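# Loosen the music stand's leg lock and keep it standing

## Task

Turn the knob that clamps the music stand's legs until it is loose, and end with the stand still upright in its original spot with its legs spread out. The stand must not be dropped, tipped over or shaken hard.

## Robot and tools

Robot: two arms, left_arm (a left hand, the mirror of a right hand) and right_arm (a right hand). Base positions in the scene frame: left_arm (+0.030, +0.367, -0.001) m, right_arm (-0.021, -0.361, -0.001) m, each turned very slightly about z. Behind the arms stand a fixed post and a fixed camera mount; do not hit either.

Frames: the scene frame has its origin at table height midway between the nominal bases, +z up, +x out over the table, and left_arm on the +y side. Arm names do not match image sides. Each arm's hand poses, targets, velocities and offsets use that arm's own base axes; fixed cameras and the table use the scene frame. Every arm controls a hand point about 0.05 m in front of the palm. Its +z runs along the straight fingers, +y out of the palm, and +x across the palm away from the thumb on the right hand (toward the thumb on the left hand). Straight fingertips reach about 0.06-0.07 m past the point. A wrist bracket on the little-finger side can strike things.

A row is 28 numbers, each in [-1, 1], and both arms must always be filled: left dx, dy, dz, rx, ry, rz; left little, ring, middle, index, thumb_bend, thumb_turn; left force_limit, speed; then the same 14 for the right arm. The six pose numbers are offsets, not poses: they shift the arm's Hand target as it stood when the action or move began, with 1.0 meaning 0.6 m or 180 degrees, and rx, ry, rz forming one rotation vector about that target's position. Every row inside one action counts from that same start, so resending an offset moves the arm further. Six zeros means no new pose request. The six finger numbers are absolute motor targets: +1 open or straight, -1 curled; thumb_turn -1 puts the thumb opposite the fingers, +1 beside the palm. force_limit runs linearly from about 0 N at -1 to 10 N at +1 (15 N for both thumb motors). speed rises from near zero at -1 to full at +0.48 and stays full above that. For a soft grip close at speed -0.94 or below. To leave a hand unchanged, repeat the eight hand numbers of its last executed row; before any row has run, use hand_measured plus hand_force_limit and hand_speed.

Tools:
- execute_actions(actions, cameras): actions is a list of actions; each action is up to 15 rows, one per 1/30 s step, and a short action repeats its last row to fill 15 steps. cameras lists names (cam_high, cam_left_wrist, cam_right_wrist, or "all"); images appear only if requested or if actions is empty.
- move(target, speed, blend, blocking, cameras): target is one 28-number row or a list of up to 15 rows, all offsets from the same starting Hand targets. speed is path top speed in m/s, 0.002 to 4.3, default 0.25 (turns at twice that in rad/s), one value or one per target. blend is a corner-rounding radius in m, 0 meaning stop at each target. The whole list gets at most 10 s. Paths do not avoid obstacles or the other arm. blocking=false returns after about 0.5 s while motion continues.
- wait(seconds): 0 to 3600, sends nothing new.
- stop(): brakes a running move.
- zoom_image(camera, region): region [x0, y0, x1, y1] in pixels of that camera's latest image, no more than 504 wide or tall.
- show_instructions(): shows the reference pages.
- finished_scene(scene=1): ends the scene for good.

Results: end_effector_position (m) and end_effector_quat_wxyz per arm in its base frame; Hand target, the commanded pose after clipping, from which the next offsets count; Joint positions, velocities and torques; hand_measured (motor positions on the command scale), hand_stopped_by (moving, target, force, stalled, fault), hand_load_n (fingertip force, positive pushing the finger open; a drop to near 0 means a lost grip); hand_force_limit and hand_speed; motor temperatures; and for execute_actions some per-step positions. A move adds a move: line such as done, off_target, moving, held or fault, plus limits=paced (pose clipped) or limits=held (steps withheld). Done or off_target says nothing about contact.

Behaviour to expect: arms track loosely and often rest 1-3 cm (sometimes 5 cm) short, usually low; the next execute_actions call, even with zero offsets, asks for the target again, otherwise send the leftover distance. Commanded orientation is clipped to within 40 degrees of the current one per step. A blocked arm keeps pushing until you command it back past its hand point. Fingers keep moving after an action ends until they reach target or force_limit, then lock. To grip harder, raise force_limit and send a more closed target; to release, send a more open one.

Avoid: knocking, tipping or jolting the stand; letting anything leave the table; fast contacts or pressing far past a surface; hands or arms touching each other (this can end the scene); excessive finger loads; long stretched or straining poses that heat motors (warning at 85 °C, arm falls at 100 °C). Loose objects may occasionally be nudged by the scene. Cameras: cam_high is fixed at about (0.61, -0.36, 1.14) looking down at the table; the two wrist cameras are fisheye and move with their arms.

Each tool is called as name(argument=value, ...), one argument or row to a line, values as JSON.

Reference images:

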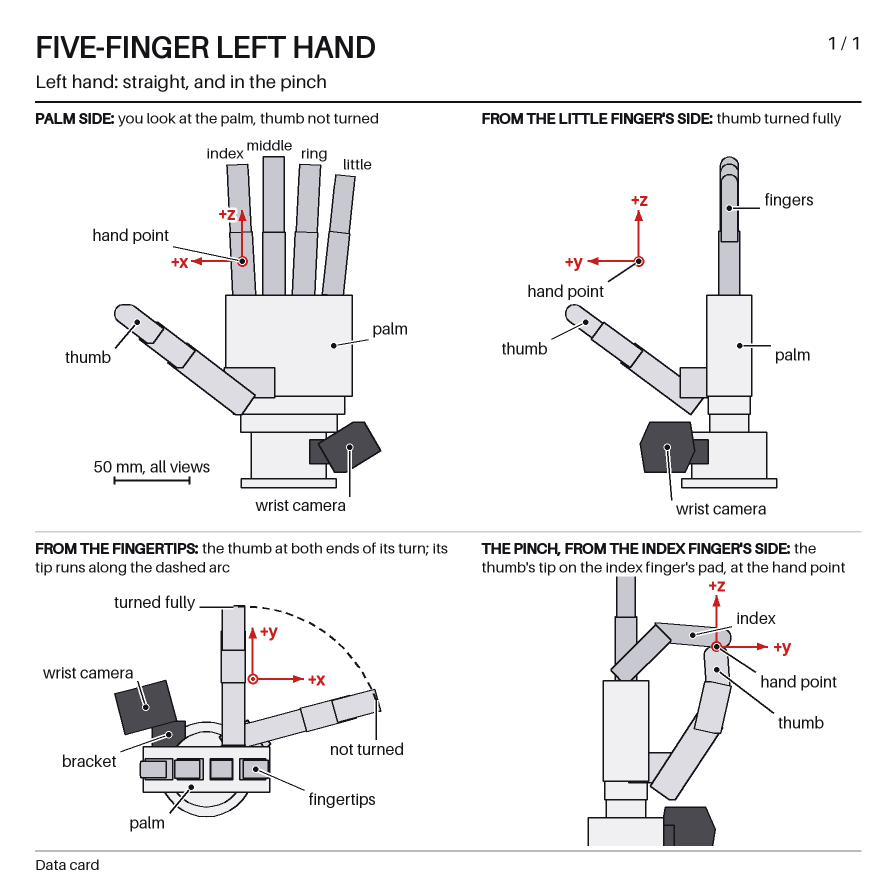

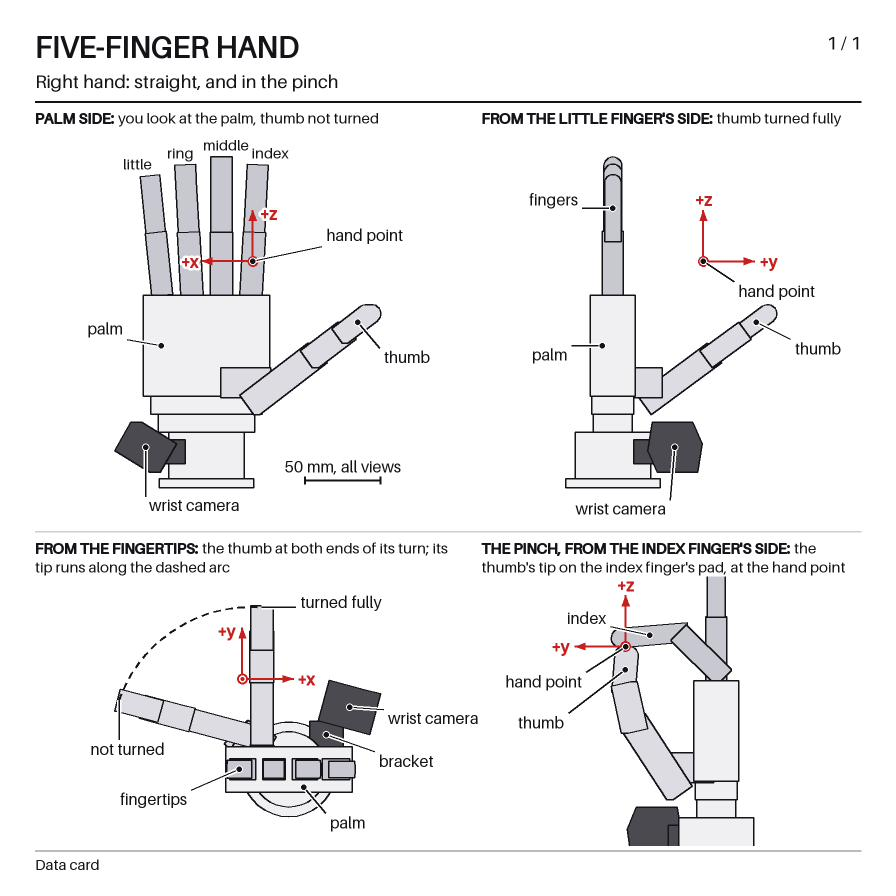

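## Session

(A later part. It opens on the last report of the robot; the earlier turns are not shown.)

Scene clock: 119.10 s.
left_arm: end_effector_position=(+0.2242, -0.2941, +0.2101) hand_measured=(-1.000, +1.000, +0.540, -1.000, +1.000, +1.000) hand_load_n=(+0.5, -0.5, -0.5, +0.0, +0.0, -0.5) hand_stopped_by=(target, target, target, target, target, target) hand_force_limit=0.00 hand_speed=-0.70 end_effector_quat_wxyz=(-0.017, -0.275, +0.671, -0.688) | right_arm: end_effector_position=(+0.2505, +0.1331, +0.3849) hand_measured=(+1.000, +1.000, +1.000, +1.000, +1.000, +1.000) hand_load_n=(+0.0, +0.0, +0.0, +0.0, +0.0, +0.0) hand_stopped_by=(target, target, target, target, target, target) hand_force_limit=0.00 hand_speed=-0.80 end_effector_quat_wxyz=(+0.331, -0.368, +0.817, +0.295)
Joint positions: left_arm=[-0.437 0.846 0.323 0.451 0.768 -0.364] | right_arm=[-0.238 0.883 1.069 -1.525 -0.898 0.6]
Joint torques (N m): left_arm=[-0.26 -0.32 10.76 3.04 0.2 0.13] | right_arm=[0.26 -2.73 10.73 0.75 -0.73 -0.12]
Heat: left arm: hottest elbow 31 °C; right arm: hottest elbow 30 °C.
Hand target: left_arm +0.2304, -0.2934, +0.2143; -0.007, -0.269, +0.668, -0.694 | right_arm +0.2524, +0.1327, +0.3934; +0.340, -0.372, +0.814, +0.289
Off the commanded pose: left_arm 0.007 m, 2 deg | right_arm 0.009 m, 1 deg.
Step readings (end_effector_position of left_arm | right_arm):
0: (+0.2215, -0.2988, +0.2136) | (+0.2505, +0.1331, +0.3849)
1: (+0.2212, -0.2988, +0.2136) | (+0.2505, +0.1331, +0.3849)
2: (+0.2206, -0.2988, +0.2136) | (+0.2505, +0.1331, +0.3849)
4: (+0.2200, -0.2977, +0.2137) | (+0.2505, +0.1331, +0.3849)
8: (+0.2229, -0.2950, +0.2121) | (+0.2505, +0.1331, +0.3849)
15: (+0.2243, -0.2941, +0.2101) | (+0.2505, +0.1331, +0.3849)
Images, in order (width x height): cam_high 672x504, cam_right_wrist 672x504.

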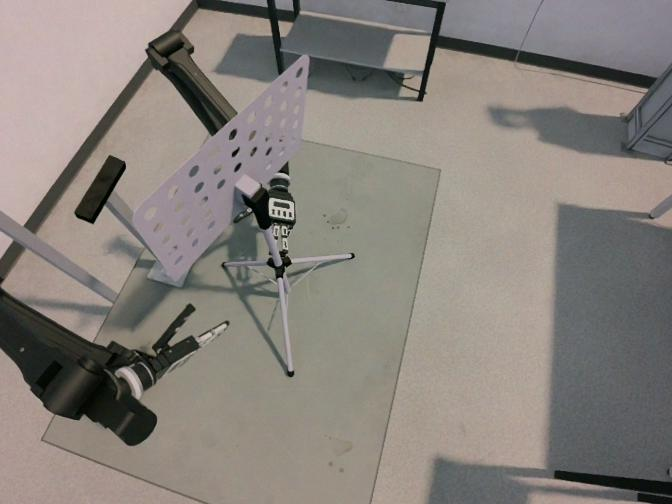

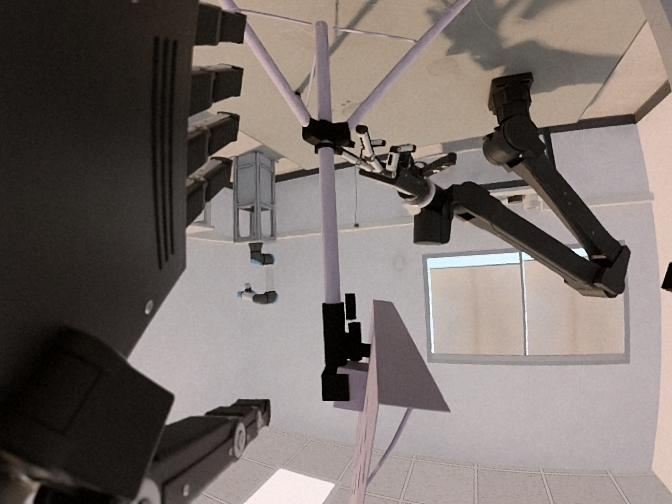

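execute_actions(
  actions=[
    [[0,0,0,0,0,0,-1,1,0.68,-1,1,1,0,-0.7,0,0,0,0,0,0,1,1,1,1,1,1,0,-0.8]],
    [[0,0,0,0,0,0,-1,1,0.72,-1,1,1,0,-0.7,0,0,0,0,0,0,1,1,1,1,1,1,0,-0.8]],
  ],
  cameras=["cam_right_wrist","cam_high"],
)

zoom_image(
  camera="cam_right_wrist",
  region=[325, 125, 365, 165],
)

zoom_image(
  camera="cam_high",
  region=[262, 225, 302, 265],
)

Scene clock: 120.73 s.
left_arm: end_effector_position=(+0.2241, -0.2942, +0.2099) hand_measured=(-1.000, +1.000, +0.720, -1.000, +1.000, +1.000) hand_load_n=(+0.5, +0.0, -1.0, +0.0, +0.0, +0.0) hand_stopped_by=(target, target, target, target, target, target) hand_force_limit=0.00 hand_speed=-0.70 end_effector_quat_wxyz=(-0.018, -0.275, +0.671, -0.688) | right_arm: end_effector_position=(+0.2505, +0.1331, +0.3849) hand_measured=(+1.000, +1.000, +1.000, +1.000, +1.000, +1.000) hand_load_n=(+0.0, +0.0, +0.0, +0.0, +0.0, +0.0) hand_stopped_by=(target, target, target, target, target, target) hand_force_limit=0.00 hand_speed=-0.80 end_effector_quat_wxyz=(+0.331, -0.368, +0.817, +0.295)
Joint positions: left_arm=[-0.437 0.846 0.323 0.451 0.769 -0.363] | right_arm=[-0.238 0.883 1.069 -1.525 -0.898 0.6]
Joint torques (N m): left_arm=[-0.26 -0.44 10.76 3.04 0.16 0.13] | right_arm=[0.32 -2.73 10.74 0.75 -0.73 -0.12]
Heat: left arm: hottest elbow 31 °C; right arm: hottest elbow 30 °C.
Hand target: left_arm +0.2303, -0.2934, +0.2144; -0.007, -0.269, +0.668, -0.694 | right_arm +0.2524, +0.1327, +0.3934; +0.340, -0.372, +0.814, +0.289
Off the commanded pose: left_arm 0.008 m, 2 deg | right_arm 0.009 m, 1 deg.
Step readings (end_effector_position of left_arm | right_arm):
0: (+0.2242, -0.2941, +0.2101) | (+0.2505, +0.1331, +0.3849)
1: (+0.2242, -0.2941, +0.2101) | (+0.2505, +0.1331, +0.3849)
2: (+0.2242, -0.2941, +0.2101) | (+0.2505, +0.1331, +0.3849)
4: (+0.2242, -0.2941, +0.2101) | (+0.2505, +0.1331, +0.3849)
8: (+0.2242, -0.2941, +0.2101) | (+0.2505, +0.1331, +0.3849)
15: (+0.2242, -0.2941, +0.2101) | (+0.2505, +0.1331, +0.3849)
16: (+0.2242, -0.2941, +0.2101) | (+0.2505, +0.1331, +0.3849)
17: (+0.2242, -0.2941, +0.2101) | (+0.2505, +0.1331, +0.3849)
19: (+0.2242, -0.2942, +0.2101) | (+0.2505, +0.1331, +0.3849)
23: (+0.2241, -0.2942, +0.2099) | (+0.2505, +0.1331, +0.3849)
30: (+0.2241, -0.2942, +0.2099) | (+0.2505, +0.1331, +0.3849)
Images, in order (width x height): cam_high 672x504, cam_right_wrist 672x504.

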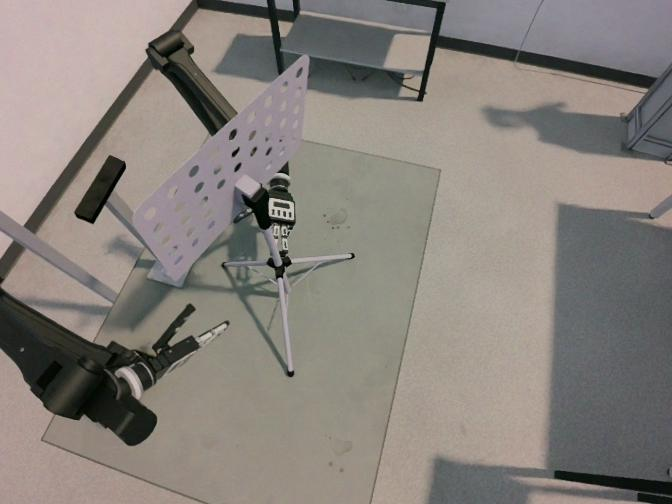

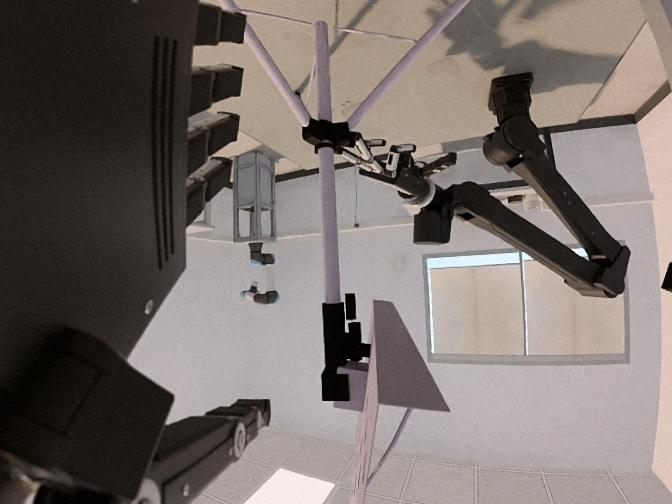

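Scaled by 12.600 from the camera's image (finer frame: 960x720).

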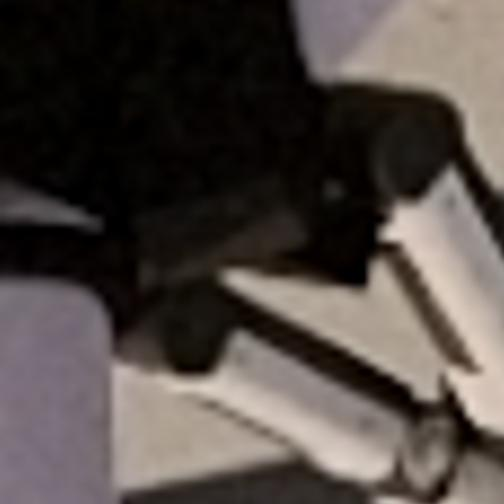

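Scaled by 12.600 from the camera's image (finer frame: 960x720).

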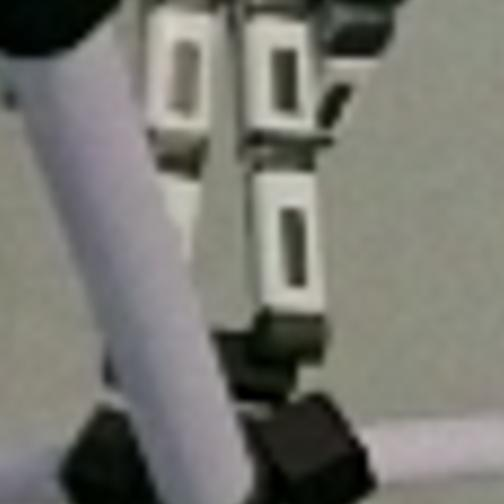

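execute_actions(
  actions=[
    [[-0.0035,-0.0013,0.016,-0.0202,0.0519,0,-1,1,0.72,-1,1,1,0,-0.7,0,0,0,0,0,0,1,1,1,1,1,1,0,-0.8]],
  ],
  cameras=["cam_right_wrist","cam_high"],
)

zoom_image(
  camera="cam_right_wrist",
  region=[325, 125, 365, 165],
)

zoom_image(
  camera="cam_high",
  region=[262, 225, 302, 265],
)

Scene clock: 122.07 s.
left_arm: end_effector_position=(+0.2203, -0.2939, +0.2166) hand_measured=(-1.000, +1.000, +0.720, -1.000, +1.000, +1.000) hand_load_n=(+0.0, +0.5, -2.5, +0.0, +0.0, -0.5) hand_stopped_by=(target, target, target, target, target, target) hand_force_limit=0.00 hand_speed=-0.70 end_effector_quat_wxyz=(-0.073, -0.323, +0.649, -0.684) | right_arm: end_effector_position=(+0.2505, +0.1331, +0.3849) hand_measured=(+1.000, +1.000, +1.000, +1.000, +1.000, +1.000) hand_load_n=(+0.0, +0.0, +0.0, +0.0, +0.0, +0.0) hand_stopped_by=(target, target, target, target, target, target) hand_force_limit=0.00 hand_speed=-0.80 end_effector_quat_wxyz=(+0.331, -0.368, +0.817, +0.295)
Joint positions: left_arm=[-0.42 0.859 0.323 0.462 0.794 -0.516] | right_arm=[-0.238 0.883 1.069 -1.525 -0.898 0.6]
Joint torques (N m): left_arm=[-0.15 -0.09 11.38 2.89 0.13 -0.03] | right_arm=[0.26 -2.78 10.73 0.75 -0.73 -0.12]
Heat: left arm: hottest elbow 31 °C; right arm: hottest elbow 30 °C.
Hand target: left_arm +0.2283, -0.2942, +0.2239; -0.070, -0.324, +0.643, -0.691 | right_arm +0.2524, +0.1327, +0.3934; +0.340, -0.372, +0.814, +0.289
Off the commanded pose: left_arm 0.011 m, 1 deg | right_arm 0.009 m, 1 deg.
Step readings (end_effector_position of left_arm | right_arm):
0: (+0.2241, -0.2942, +0.2099) | (+0.2505, +0.1331, +0.3849)
1: (+0.2240, -0.2942, +0.2099) | (+0.2505, +0.1331, +0.3849)
2: (+0.2233, -0.2942, +0.2101) | (+0.2505, +0.1331, +0.3849)
4: (+0.2222, -0.2939, +0.2111) | (+0.2505, +0.1331, +0.3849)
8: (+0.2216, -0.2931, +0.2130) | (+0.2505, +0.1331, +0.3849)
15: (+0.2207, -0.2936, +0.2157) | (+0.2505, +0.1331, +0.3849)
Images, in order (width x height): cam_high 672x504, cam_right_wrist 672x504.

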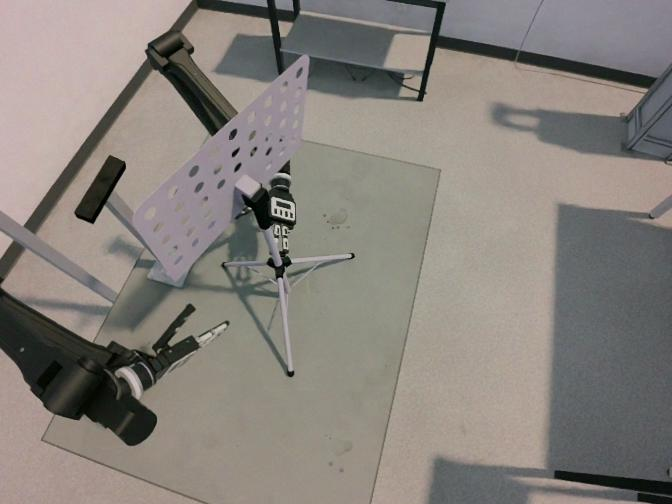

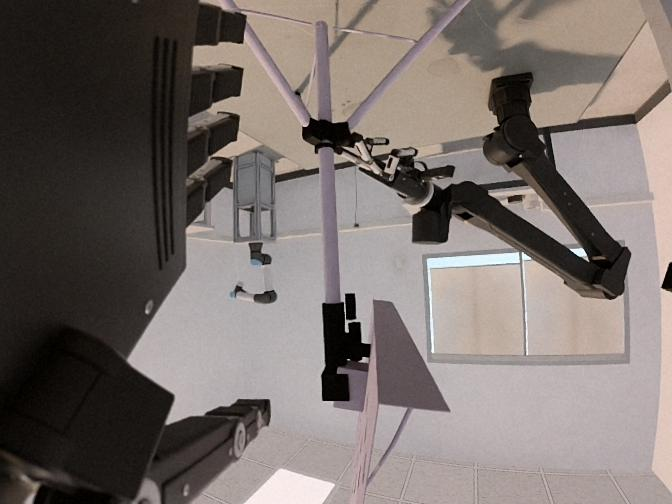

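Scaled by 12.600 from the camera's image (finer frame: 960x720).

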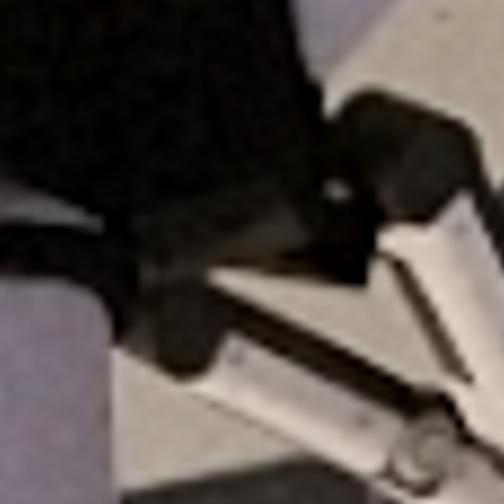

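Scaled by 12.600 from the camera's image (finer frame: 960x720).

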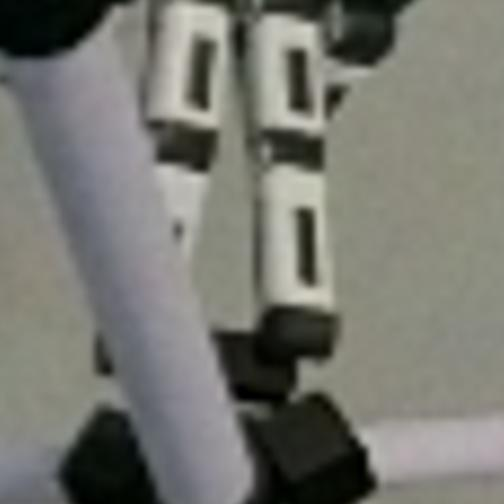

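execute_actions(
  actions=[
    [[-0.0028,-0.0065,0.01,-0.0121,0.0311,0,-1,1,0.72,-1,1,1,0,-0.7,0,0,0,0,0,0,1,1,1,1,1,1,0,-0.8]],
  ],
  cameras=["cam_right_wrist","cam_high"],
)

zoom_image(
  camera="cam_right_wrist",
  region=[325, 125, 365, 165],
)

zoom_image(
  camera="cam_high",
  region=[262, 225, 302, 265],
)

Scene clock: 123.63 s.
left_arm: end_effector_position=(+0.2191, -0.2957, +0.2223) hand_measured=(-1.000, +1.000, +0.720, -1.000, +1.000, +1.000) hand_load_n=(+0.0, +0.5, -9.0, +0.0, +0.0, +0.0) hand_stopped_by=(target, target, target, target, target, target) hand_force_limit=0.00 hand_speed=-0.70 end_effector_quat_wxyz=(-0.105, -0.352, +0.632, -0.682) | right_arm: end_effector_position=(+0.2505, +0.1331, +0.3849) hand_measured=(+1.000, +1.000, +1.000, +1.000, +1.000, +1.000) hand_load_n=(+0.0, +0.0, +0.0, +0.0, +0.0, +0.0) hand_stopped_by=(target, target, target, target, target, target) hand_force_limit=0.00 hand_speed=-0.80 end_effector_quat_wxyz=(+0.331, -0.368, +0.817, +0.295)
Joint positions: left_arm=[-0.419 0.868 0.323 0.476 0.794 -0.612] | right_arm=[-0.238 0.883 1.069 -1.525 -0.898 0.6]
Joint torques (N m): left_arm=[-0.67 0.21 11.73 2.74 0.05 -0.12] | right_arm=[0.26 -2.73 10.74 0.75 -0.73 -0.12]
Heat: left arm: hottest elbow 31 °C; right arm: hottest elbow 30 °C.
Hand target: left_arm +0.2266, -0.2981, +0.2300; -0.107, -0.356, +0.625, -0.686 | right_arm +0.2524, +0.1327, +0.3934; +0.340, -0.372, +0.814, +0.289
Off the commanded pose: left_arm 0.011 m, 1 deg | right_arm 0.009 m, 1 deg.
Step readings (end_effector_position of left_arm | right_arm):
0: (+0.2203, -0.2939, +0.2166) | (+0.2505, +0.1331, +0.3849)
1: (+0.2203, -0.2940, +0.2167) | (+0.2505, +0.1331, +0.3849)
2: (+0.2201, -0.2941, +0.2169) | (+0.2505, +0.1331, +0.3849)
4: (+0.2197, -0.2944, +0.2180) | (+0.2505, +0.1331, +0.3849)
8: (+0.2192, -0.2950, +0.2201) | (+0.2505, +0.1331, +0.3849)
15: (+0.2191, -0.2955, +0.2217) | (+0.2505, +0.1331, +0.3849)
Images, in order (width x height): cam_high 672x504, cam_right_wrist 672x504.

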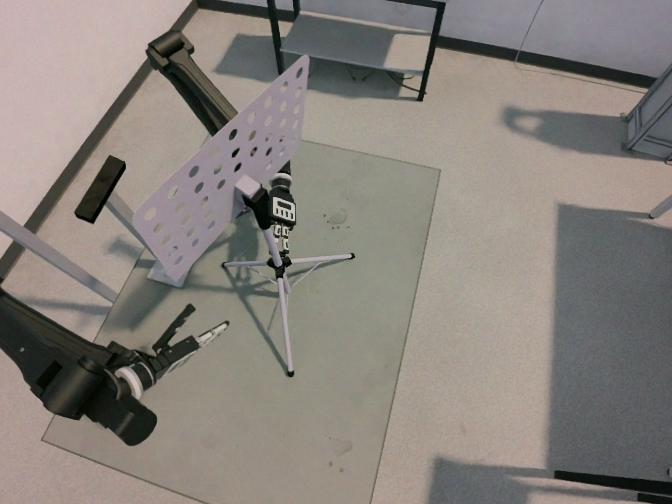

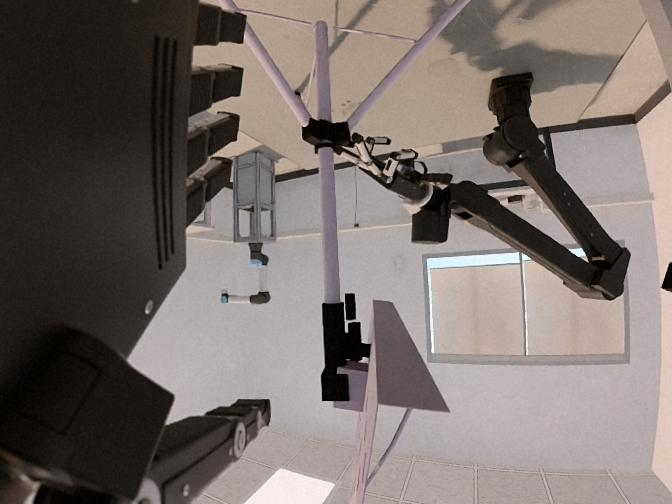

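Scaled by 12.600 from the camera's image (finer frame: 960x720).

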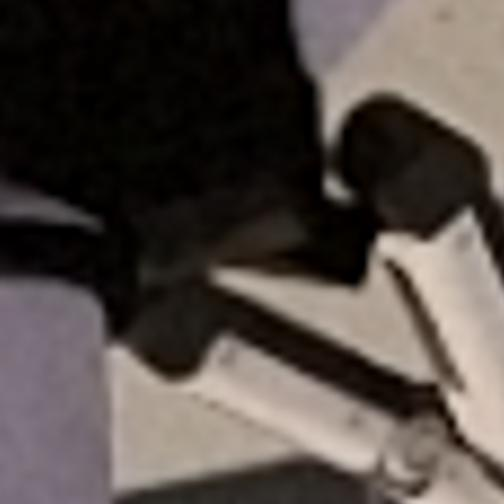

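Scaled by 12.600 from the camera's image (finer frame: 960x720).

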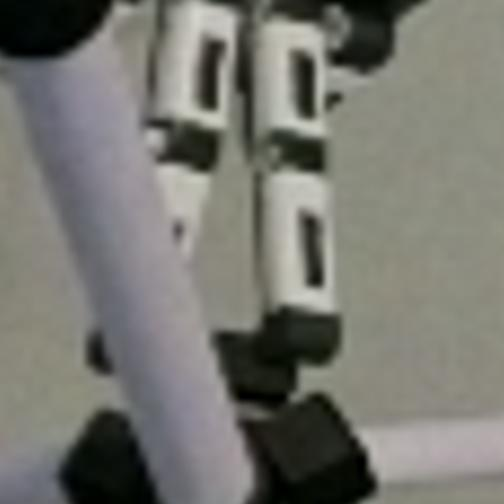

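execute_actions(
  actions=[
    [[0,0,-0.015,0,0,0,-1,1,0.72,-1,1,1,0,-0.7,0,0,0,0,0,0,1,1,1,1,1,1,0,-0.8]],
  ],
  cameras=[],
)

Scene clock: 124.80 s.
left_arm: end_effector_position=(+0.2220, -0.2975, +0.2212) hand_measured=(-1.000, +1.000, +0.720, -1.000, +1.000, +1.000) hand_load_n=(+0.0, +0.0, -8.0, +0.0, +0.0, +0.0) hand_stopped_by=(target, target, target, target, target, target) hand_force_limit=0.00 hand_speed=-0.70 end_effector_quat_wxyz=(-0.105, -0.348, +0.631, -0.686) | right_arm: end_effector_position=(+0.2505, +0.1331, +0.3849) hand_measured=(+1.000, +1.000, +1.000, +1.000, +1.000, +1.000) hand_load_n=(+0.0, +0.0, +0.0, +0.0, +0.0, +0.0) hand_stopped_by=(target, target, target, target, target, target) hand_force_limit=0.00 hand_speed=-0.80 end_effector_quat_wxyz=(+0.331, -0.368, +0.817, +0.295)
Joint positions: left_arm=[-0.419 0.895 0.323 0.518 0.799 -0.616] | right_arm=[-0.238 0.883 1.069 -1.525 -0.898 0.6]
Joint torques (N m): left_arm=[-0.73 0.09 10.06 2.82 -0.15 -0.11] | right_arm=[0.32 -2.78 10.74 0.75 -0.73 -0.12]
Heat: left arm: hottest elbow 31 °C; right arm: hottest elbow 30 °C.
Hand target: left_arm +0.2266, -0.2981, +0.2209; -0.107, -0.356, +0.625, -0.686 | right_arm +0.2524, +0.1327, +0.3934; +0.340, -0.372, +0.814, +0.289
Off the commanded pose: left_arm 0.005 m, 1 deg | right_arm 0.009 m, 1 deg.
Step readings (end_effector_position of left_arm | right_arm):
0: (+0.2191, -0.2957, +0.2223) | (+0.2505, +0.1331, +0.3849)
1: (+0.2192, -0.2957, +0.2222) | (+0.2505, +0.1331, +0.3849)
2: (+0.2194, -0.2958, +0.2224) | (+0.2505, +0.1331, +0.3849)
4: (+0.2201, -0.2963, +0.2218) | (+0.2505, +0.1331, +0.3849)
8: (+0.2214, -0.2972, +0.2213) | (+0.2505, +0.1331, +0.3849)
15: (+0.2219, -0.2975, +0.2212) | (+0.2505, +0.1331, +0.3849)

execute_actions(
  actions=[
    [[-0.002,-0.001,0.005,-0.0081,0.0207,0,-1,1,0.72,-1,1,1,0,-0.7,0,0,0,0,0,0,1,1,1,1,1,1,0,-0.8]],
  ],
  cameras=["cam_right_wrist","cam_high"],
)

zoom_image(
  camera="cam_right_wrist",
  region=[325, 125, 365, 165],
)

zoom_image(
  camera="cam_high",
  region=[262, 225, 302, 265],
)

Scene clock: 125.90 s.
left_arm: end_effector_position=(+0.2216, -0.2991, +0.2226) hand_measured=(-1.000, +1.000, +0.720, -1.000, +1.000, +1.000) hand_load_n=(+0.0, +0.0, +0.0, +0.0, +0.0, +0.0) hand_stopped_by=(target, target, target, target, target, target) hand_force_limit=0.00 hand_speed=-0.70 end_effector_quat_wxyz=(-0.134, -0.376, +0.617, -0.678) | right_arm: end_effector_position=(+0.2505, +0.1331, +0.3849) hand_measured=(+1.000, +1.000, +1.000, +1.000, +1.000, +1.000) hand_load_n=(+0.0, +0.0, +0.0, +0.0, +0.0, +0.0) hand_stopped_by=(target, target, target, target, target, target) hand_force_limit=0.00 hand_speed=-0.80 end_effector_quat_wxyz=(+0.331, -0.368, +0.817, +0.295)
Joint positions: left_arm=[-0.419 0.911 0.323 0.524 0.799 -0.697] | right_arm=[-0.238 0.883 1.069 -1.525 -0.898 0.6]
Joint torques (N m): left_arm=[-0.56 -0.62 9.83 3.03 0.07 0.03] | right_arm=[0.32 -2.73 10.74 0.76 -0.73 -0.12]
Heat: left arm: hottest elbow 31 °C; right arm: hottest elbow 30 °C.
Hand target: left_arm +0.2254, -0.2987, +0.2240; -0.132, -0.377, +0.613, -0.682 | right_arm +0.2524, +0.1327, +0.3934; +0.340, -0.372, +0.814, +0.289
Off the commanded pose: left_arm 0.004 m, 1 deg | right_arm 0.009 m, 1 deg.
Step readings (end_effector_position of left_arm | right_arm):
0: (+0.2220, -0.2975, +0.2212) | (+0.2505, +0.1331, +0.3849)
1: (+0.2220, -0.2975, +0.2213) | (+0.2505, +0.1331, +0.3849)
2: (+0.2218, -0.2976, +0.2214) | (+0.2505, +0.1331, +0.3849)
4: (+0.2214, -0.2978, +0.2222) | (+0.2505, +0.1331, +0.3849)
8: (+0.2210, -0.2982, +0.2233) | (+0.2505, +0.1331, +0.3849)
15: (+0.2216, -0.2990, +0.2219) | (+0.2505, +0.1331, +0.3849)
Images, in order (width x height): cam_high 672x504, cam_right_wrist 672x504.

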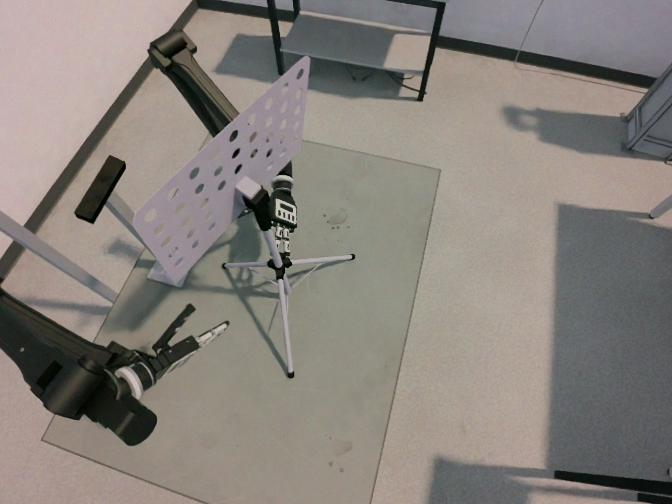

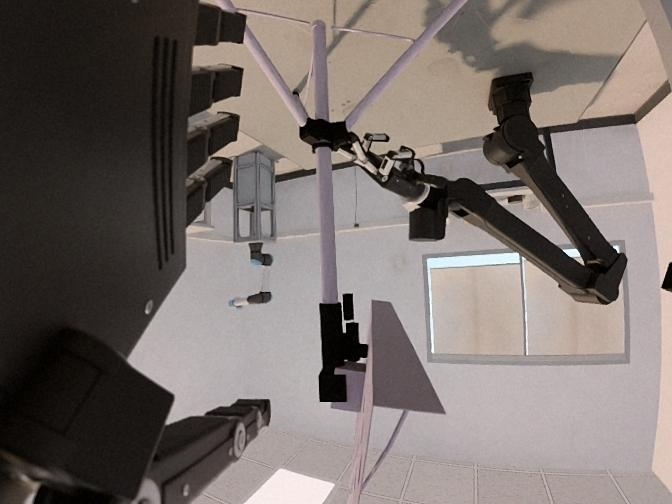

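Scaled by 12.600 from the camera's image (finer frame: 960x720).

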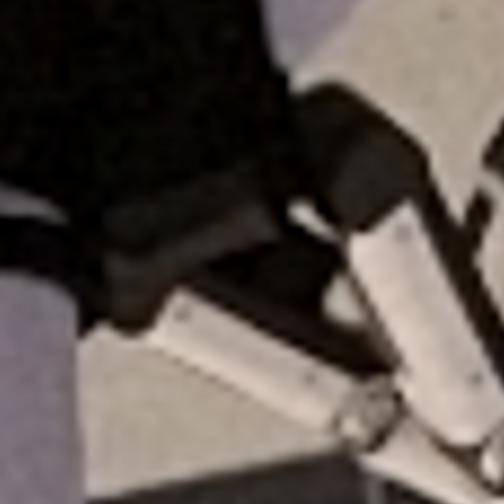

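Scaled by 12.600 from the camera's image (finer frame: 960x720).

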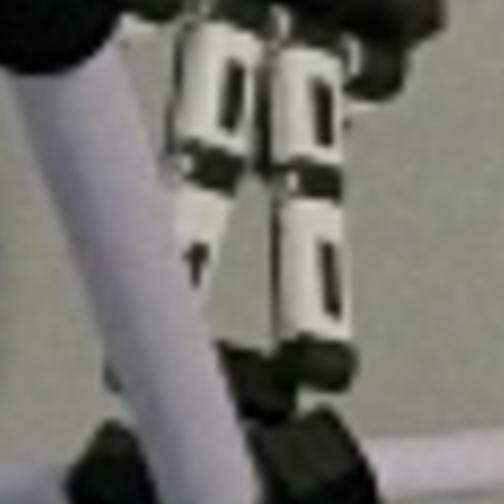

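execute_actions(
  actions=[
    [[-0.0048,0.0124,0,0,0,0,-1,1,0.72,-1,1,1,0,-0.7,0,0,0,0,0,0,1,1,1,1,1,1,0,-0.8]],
  ],
  cameras=["cam_right_wrist","cam_high"],
)

zoom_image(
  camera="cam_right_wrist",
  region=[325, 125, 365, 165],
)

zoom_image(
  camera="cam_high",
  region=[262, 225, 302, 265],
)

Scene clock: 126.90 s.
left_arm: end_effector_position=(+0.2215, -0.2942, +0.2204) hand_measured=(-1.000, +1.000, +0.720, -1.000, +1.000, +1.000) hand_load_n=(+0.0, +0.0, +0.0, +0.0, +0.0, -0.5) hand_stopped_by=(target, target, target, target, target, target) hand_force_limit=0.00 hand_speed=-0.70 end_effector_quat_wxyz=(-0.136, -0.377, +0.617, -0.677) | right_arm: end_effector_position=(+0.2505, +0.1331, +0.3849) hand_measured=(+1.000, +1.000, +1.000, +1.000, +1.000, +1.000) hand_load_n=(+0.0, +0.0, +0.0, +0.0, +0.0, +0.0) hand_stopped_by=(target, target, target, target, target, target) hand_force_limit=0.00 hand_speed=-0.80 end_effector_quat_wxyz=(+0.331, -0.368, +0.817, +0.295)
Joint positions: left_arm=[-0.4 0.908 0.316 0.524 0.819 -0.698] | right_arm=[-0.238 0.883 1.069 -1.525 -0.898 0.6]
Joint torques (N m): left_arm=[-0.26 -2.02 9.42 2.41 0.21 -0.01] | right_arm=[0.26 -2.78 10.74 0.76 -0.73 -0.12]
Heat: left arm: hottest elbow 31 °C; right arm: hottest elbow 30 °C.
Hand target: left_arm +0.2225, -0.2912, +0.2239; -0.132, -0.377, +0.613, -0.682 | right_arm +0.2524, +0.1327, +0.3934; +0.340, -0.372, +0.814, +0.289
Off the commanded pose: left_arm 0.005 m, 1 deg | right_arm 0.009 m, 1 deg.
Step readings (end_effector_position of left_arm | right_arm):
0: (+0.2216, -0.2991, +0.2226) | (+0.2505, +0.1331, +0.3849)
1: (+0.2216, -0.2991, +0.2226) | (+0.2505, +0.1331, +0.3849)
2: (+0.2215, -0.2990, +0.2226) | (+0.2505, +0.1331, +0.3849)
4: (+0.2215, -0.2978, +0.2227) | (+0.2505, +0.1331, +0.3849)
8: (+0.2220, -0.2952, +0.2212) | (+0.2505, +0.1331, +0.3849)
15: (+0.2215, -0.2942, +0.2204) | (+0.2505, +0.1331, +0.3849)
Images, in order (width x height): cam_high 672x504, cam_right_wrist 672x504.

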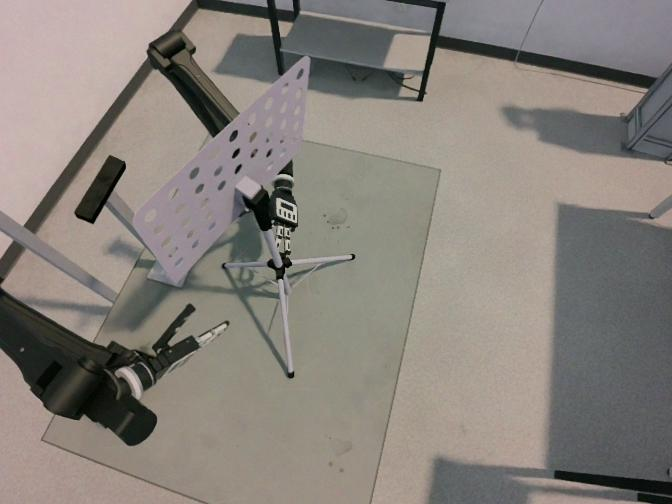

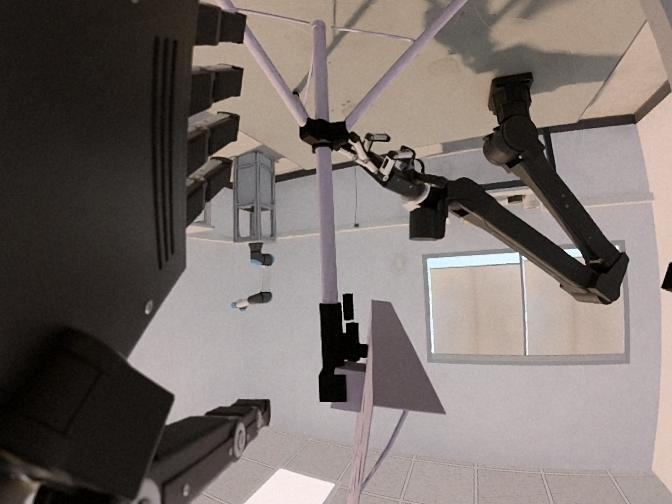

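Scaled by 12.600 from the camera's image (finer frame: 960x720).

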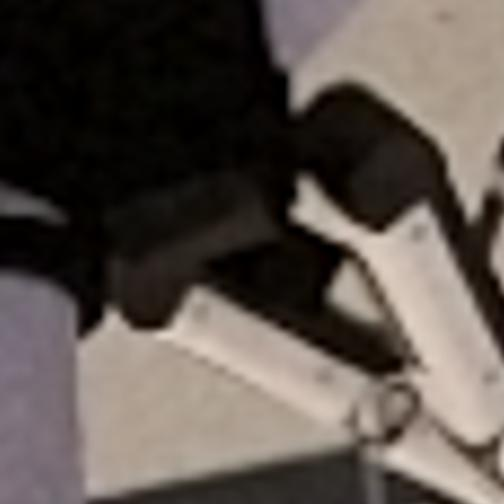

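Scaled by 12.600 from the camera's image (finer frame: 960x720).

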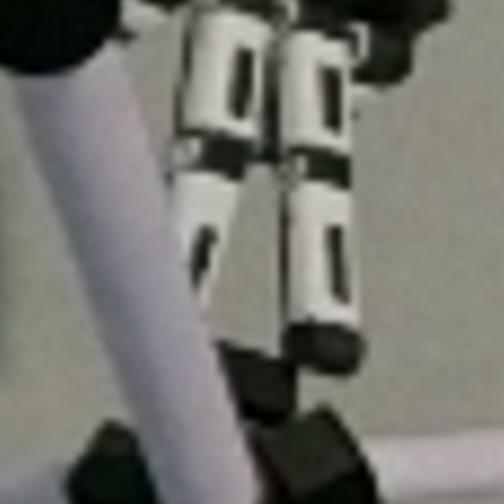

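move(
  target=[-0.0182,0.0466,0,0,0,0,-1,1,0.60,-1,1,1,0,-0.7,0,0,0,0,0,0,1,1,1,1,1,1,0,-0.8],
  speed=0.1,
  cameras=["cam_right_wrist","cam_high","cam_left_wrist"],
)

zoom_image(
  camera="cam_right_wrist",
  region=[325, 125, 365, 165],
)

zoom_image(
  camera="cam_high",
  region=[262, 225, 302, 265],
)

Scene clock: 128.27 s.
left_arm: end_effector_position=(+0.2110, -0.2662, +0.2243) hand_measured=(-1.000, +1.000, +0.600, -1.000, +1.000, +1.000) hand_load_n=(+0.0, +0.0, +0.0, +0.0, +0.0, -0.5) hand_stopped_by=(target, target, target, target, target, target) hand_force_limit=0.00 hand_speed=-0.70 end_effector_quat_wxyz=(+0.134, +0.373, -0.614, +0.683) | right_arm: end_effector_position=(+0.2505, +0.1331, +0.3849) hand_measured=(+1.000, +1.000, +1.000, +1.000, +1.000, +1.000) hand_load_n=(+0.0, +0.0, +0.0, +0.0, +0.0, +0.0) hand_stopped_by=(target, target, target, target, target, target) hand_force_limit=0.00 hand_speed=-0.80 end_effector_quat_wxyz=(+0.331, -0.368, +0.817, +0.295)
Joint positions: left_arm=[-0.297 0.811 0.279 0.479 0.922 -0.698] | right_arm=[-0.238 0.883 1.069 -1.525 -0.898 0.6]
Joint torques (N m): left_arm=[-0.21 -1.2 9.73 1.42 0.19 0.07] | right_arm=[0.32 -2.73 10.74 0.76 -0.73 -0.12]
Heat: left arm: hottest elbow 31 °C; right arm: hottest elbow 30 °C.
Hand target: left_arm +0.2115, -0.2632, +0.2238; +0.132, +0.377, -0.613, +0.682 | right_arm +0.2524, +0.1327, +0.3934; +0.340, -0.372, +0.814, +0.289
Off the commanded pose: left_arm 0.003 m, 1 deg | right_arm 0.009 m, 1 deg.
move: done
cam_left_wrist: T_world_to_cam=[[0.47855, 0.10491, 0.87177, -0.26609], [-0.87032, 0.18821, 0.4551, 0.1362], [-0.11633, -0.97651, 0.18138, -0.16124]] pos_world=[0.22712, -0.15517, 0.19923]

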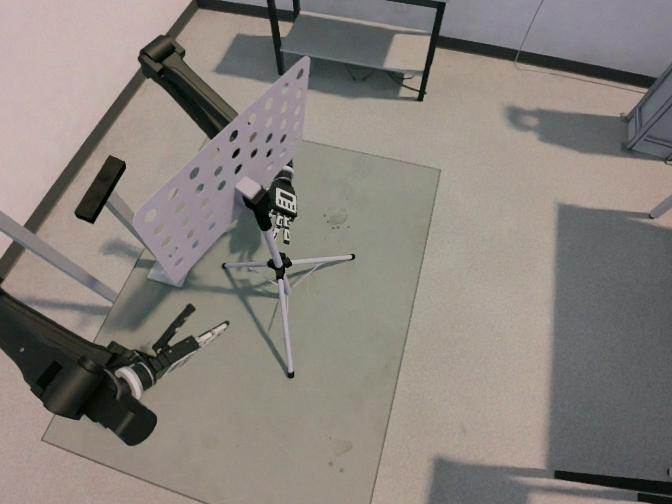

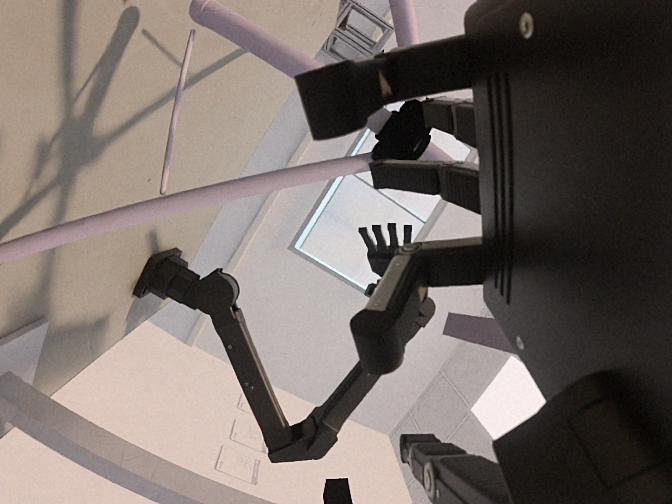

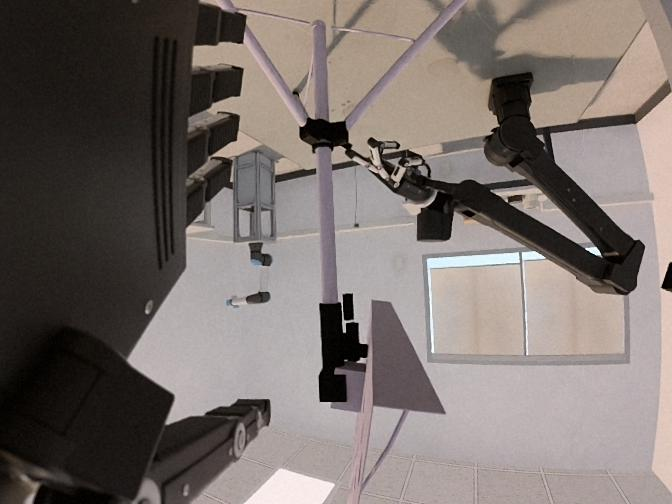

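Scaled by 12.600 from the camera's image (finer frame: 960x720).

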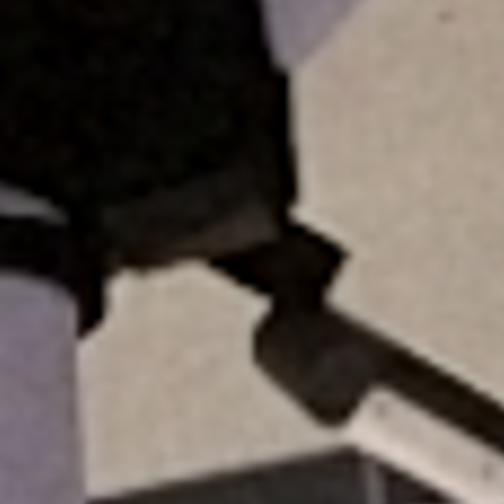

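Scaled by 12.600 from the camera's image (finer frame: 960x720).

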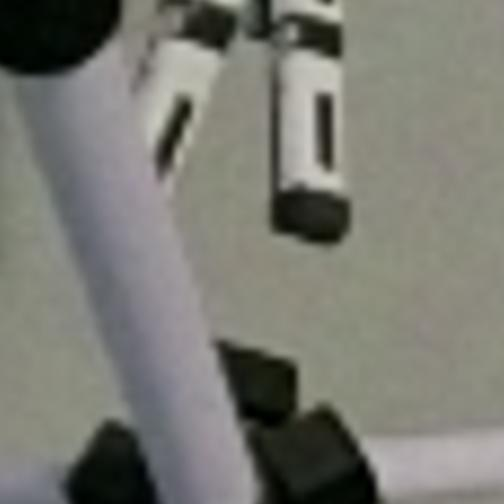

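execute_actions(
  actions=[],
)

zoom_image(
  camera="cam_right_wrist",
  region=[320, 120, 370, 170],
)

zoom_image(
  camera="cam_high",
  region=[255, 220, 305, 270],
)

zoom_image(
  camera="cam_left_wrist",
  region=[180, 120, 500, 440],
)

Scene clock: 129.10 s.
left_arm: end_effector_position=(+0.2110, -0.2662, +0.2243) hand_measured=(-1.000, +1.000, +0.600, -1.000, +1.000, +1.000) hand_load_n=(+0.0, +0.0, +0.0, +0.0, +0.0, +0.0) hand_stopped_by=(target, target, target, target, target, target) hand_force_limit=0.00 hand_speed=-0.70 end_effector_quat_wxyz=(+0.134, +0.373, -0.614, +0.683) | right_arm: end_effector_position=(+0.2505, +0.1331, +0.3849) hand_measured=(+1.000, +1.000, +1.000, +1.000, +1.000, +1.000) hand_load_n=(+0.0, +0.0, +0.5, +0.0, +0.0, -0.5) hand_stopped_by=(target, target, target, target, target, target) hand_force_limit=0.00 hand_speed=-0.80 end_effector_quat_wxyz=(+0.331, -0.368, +0.817, +0.295)
Joint positions: left_arm=[-0.297 0.811 0.279 0.479 0.922 -0.698] | right_arm=[-0.238 0.883 1.069 -1.525 -0.898 0.6]
Joint velocities: within noise
Joint torques (N m): left_arm=[-0.15 -1.2 9.73 1.4 0.19 0.07] | right_arm=[0.26 -2.73 10.74 0.76 -0.73 -0.12]
Motor temperatures (°C): left_arm=[27 27 31 26 26 26] | right_arm=[25 24 30 26 23 24]
Heat: left arm: hottest elbow 31 °C; right arm: hottest elbow 30 °C.
Hand target: left_arm +0.2116, -0.2632, +0.2238; +0.132, +0.377, -0.613, +0.682 | right_arm +0.2524, +0.1327, +0.3934; +0.340, -0.372, +0.814, +0.289
Off the commanded pose: left_arm 0.003 m, 1 deg | right_arm 0.009 m, 1 deg.
camera_calibration:
cam_left_wrist: T_world_to_cam=[[0.47855, 0.10491, 0.87177, -0.26609], [-0.87032, 0.18821, 0.4551, 0.1362], [-0.11633, -0.97651, 0.18138, -0.16124]] pos_world=[0.22712, -0.15517, 0.19923]

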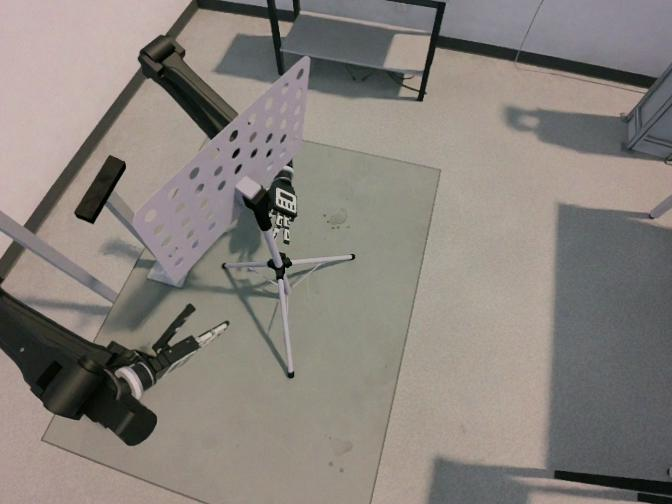

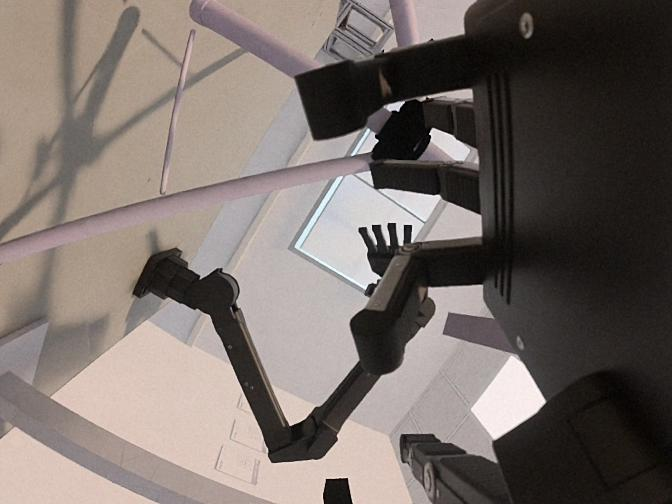

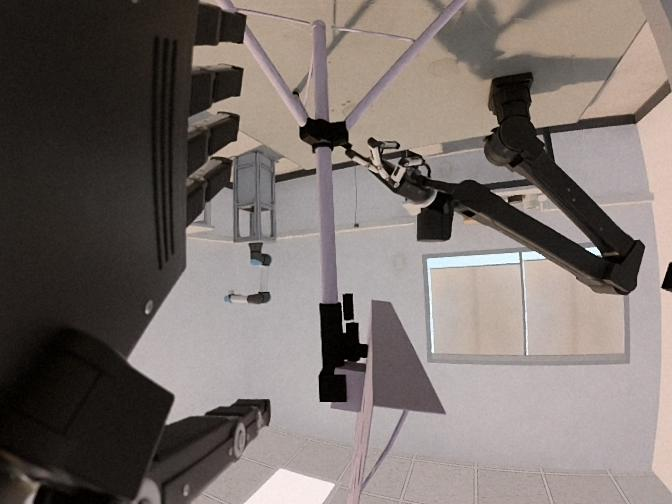

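Scaled by 10.080 from the camera's image (finer frame: 960x720).

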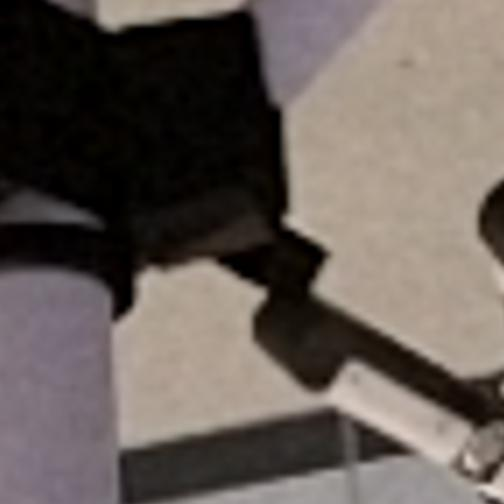

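Scaled by 10.080 from the camera's image (finer frame: 960x720).

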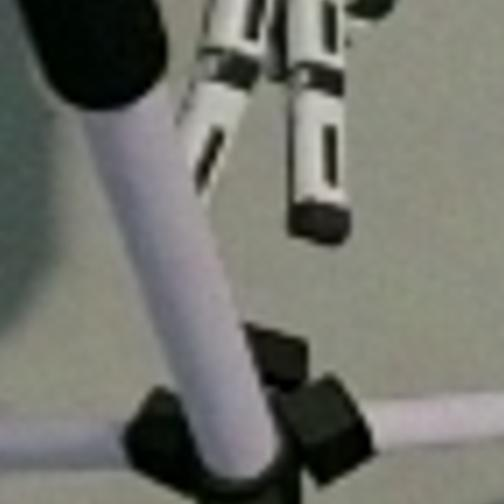

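Scaled by 1.575 from the camera's image (finer frame: 960x720).

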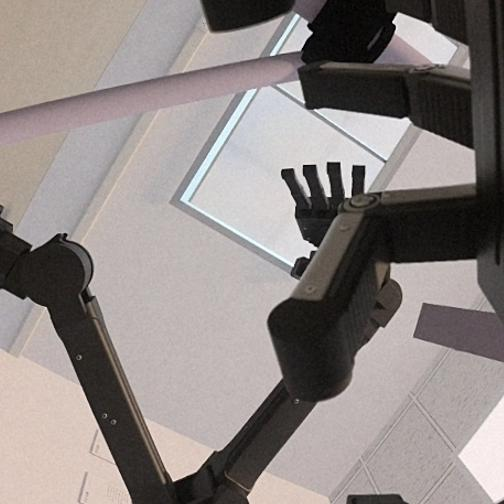

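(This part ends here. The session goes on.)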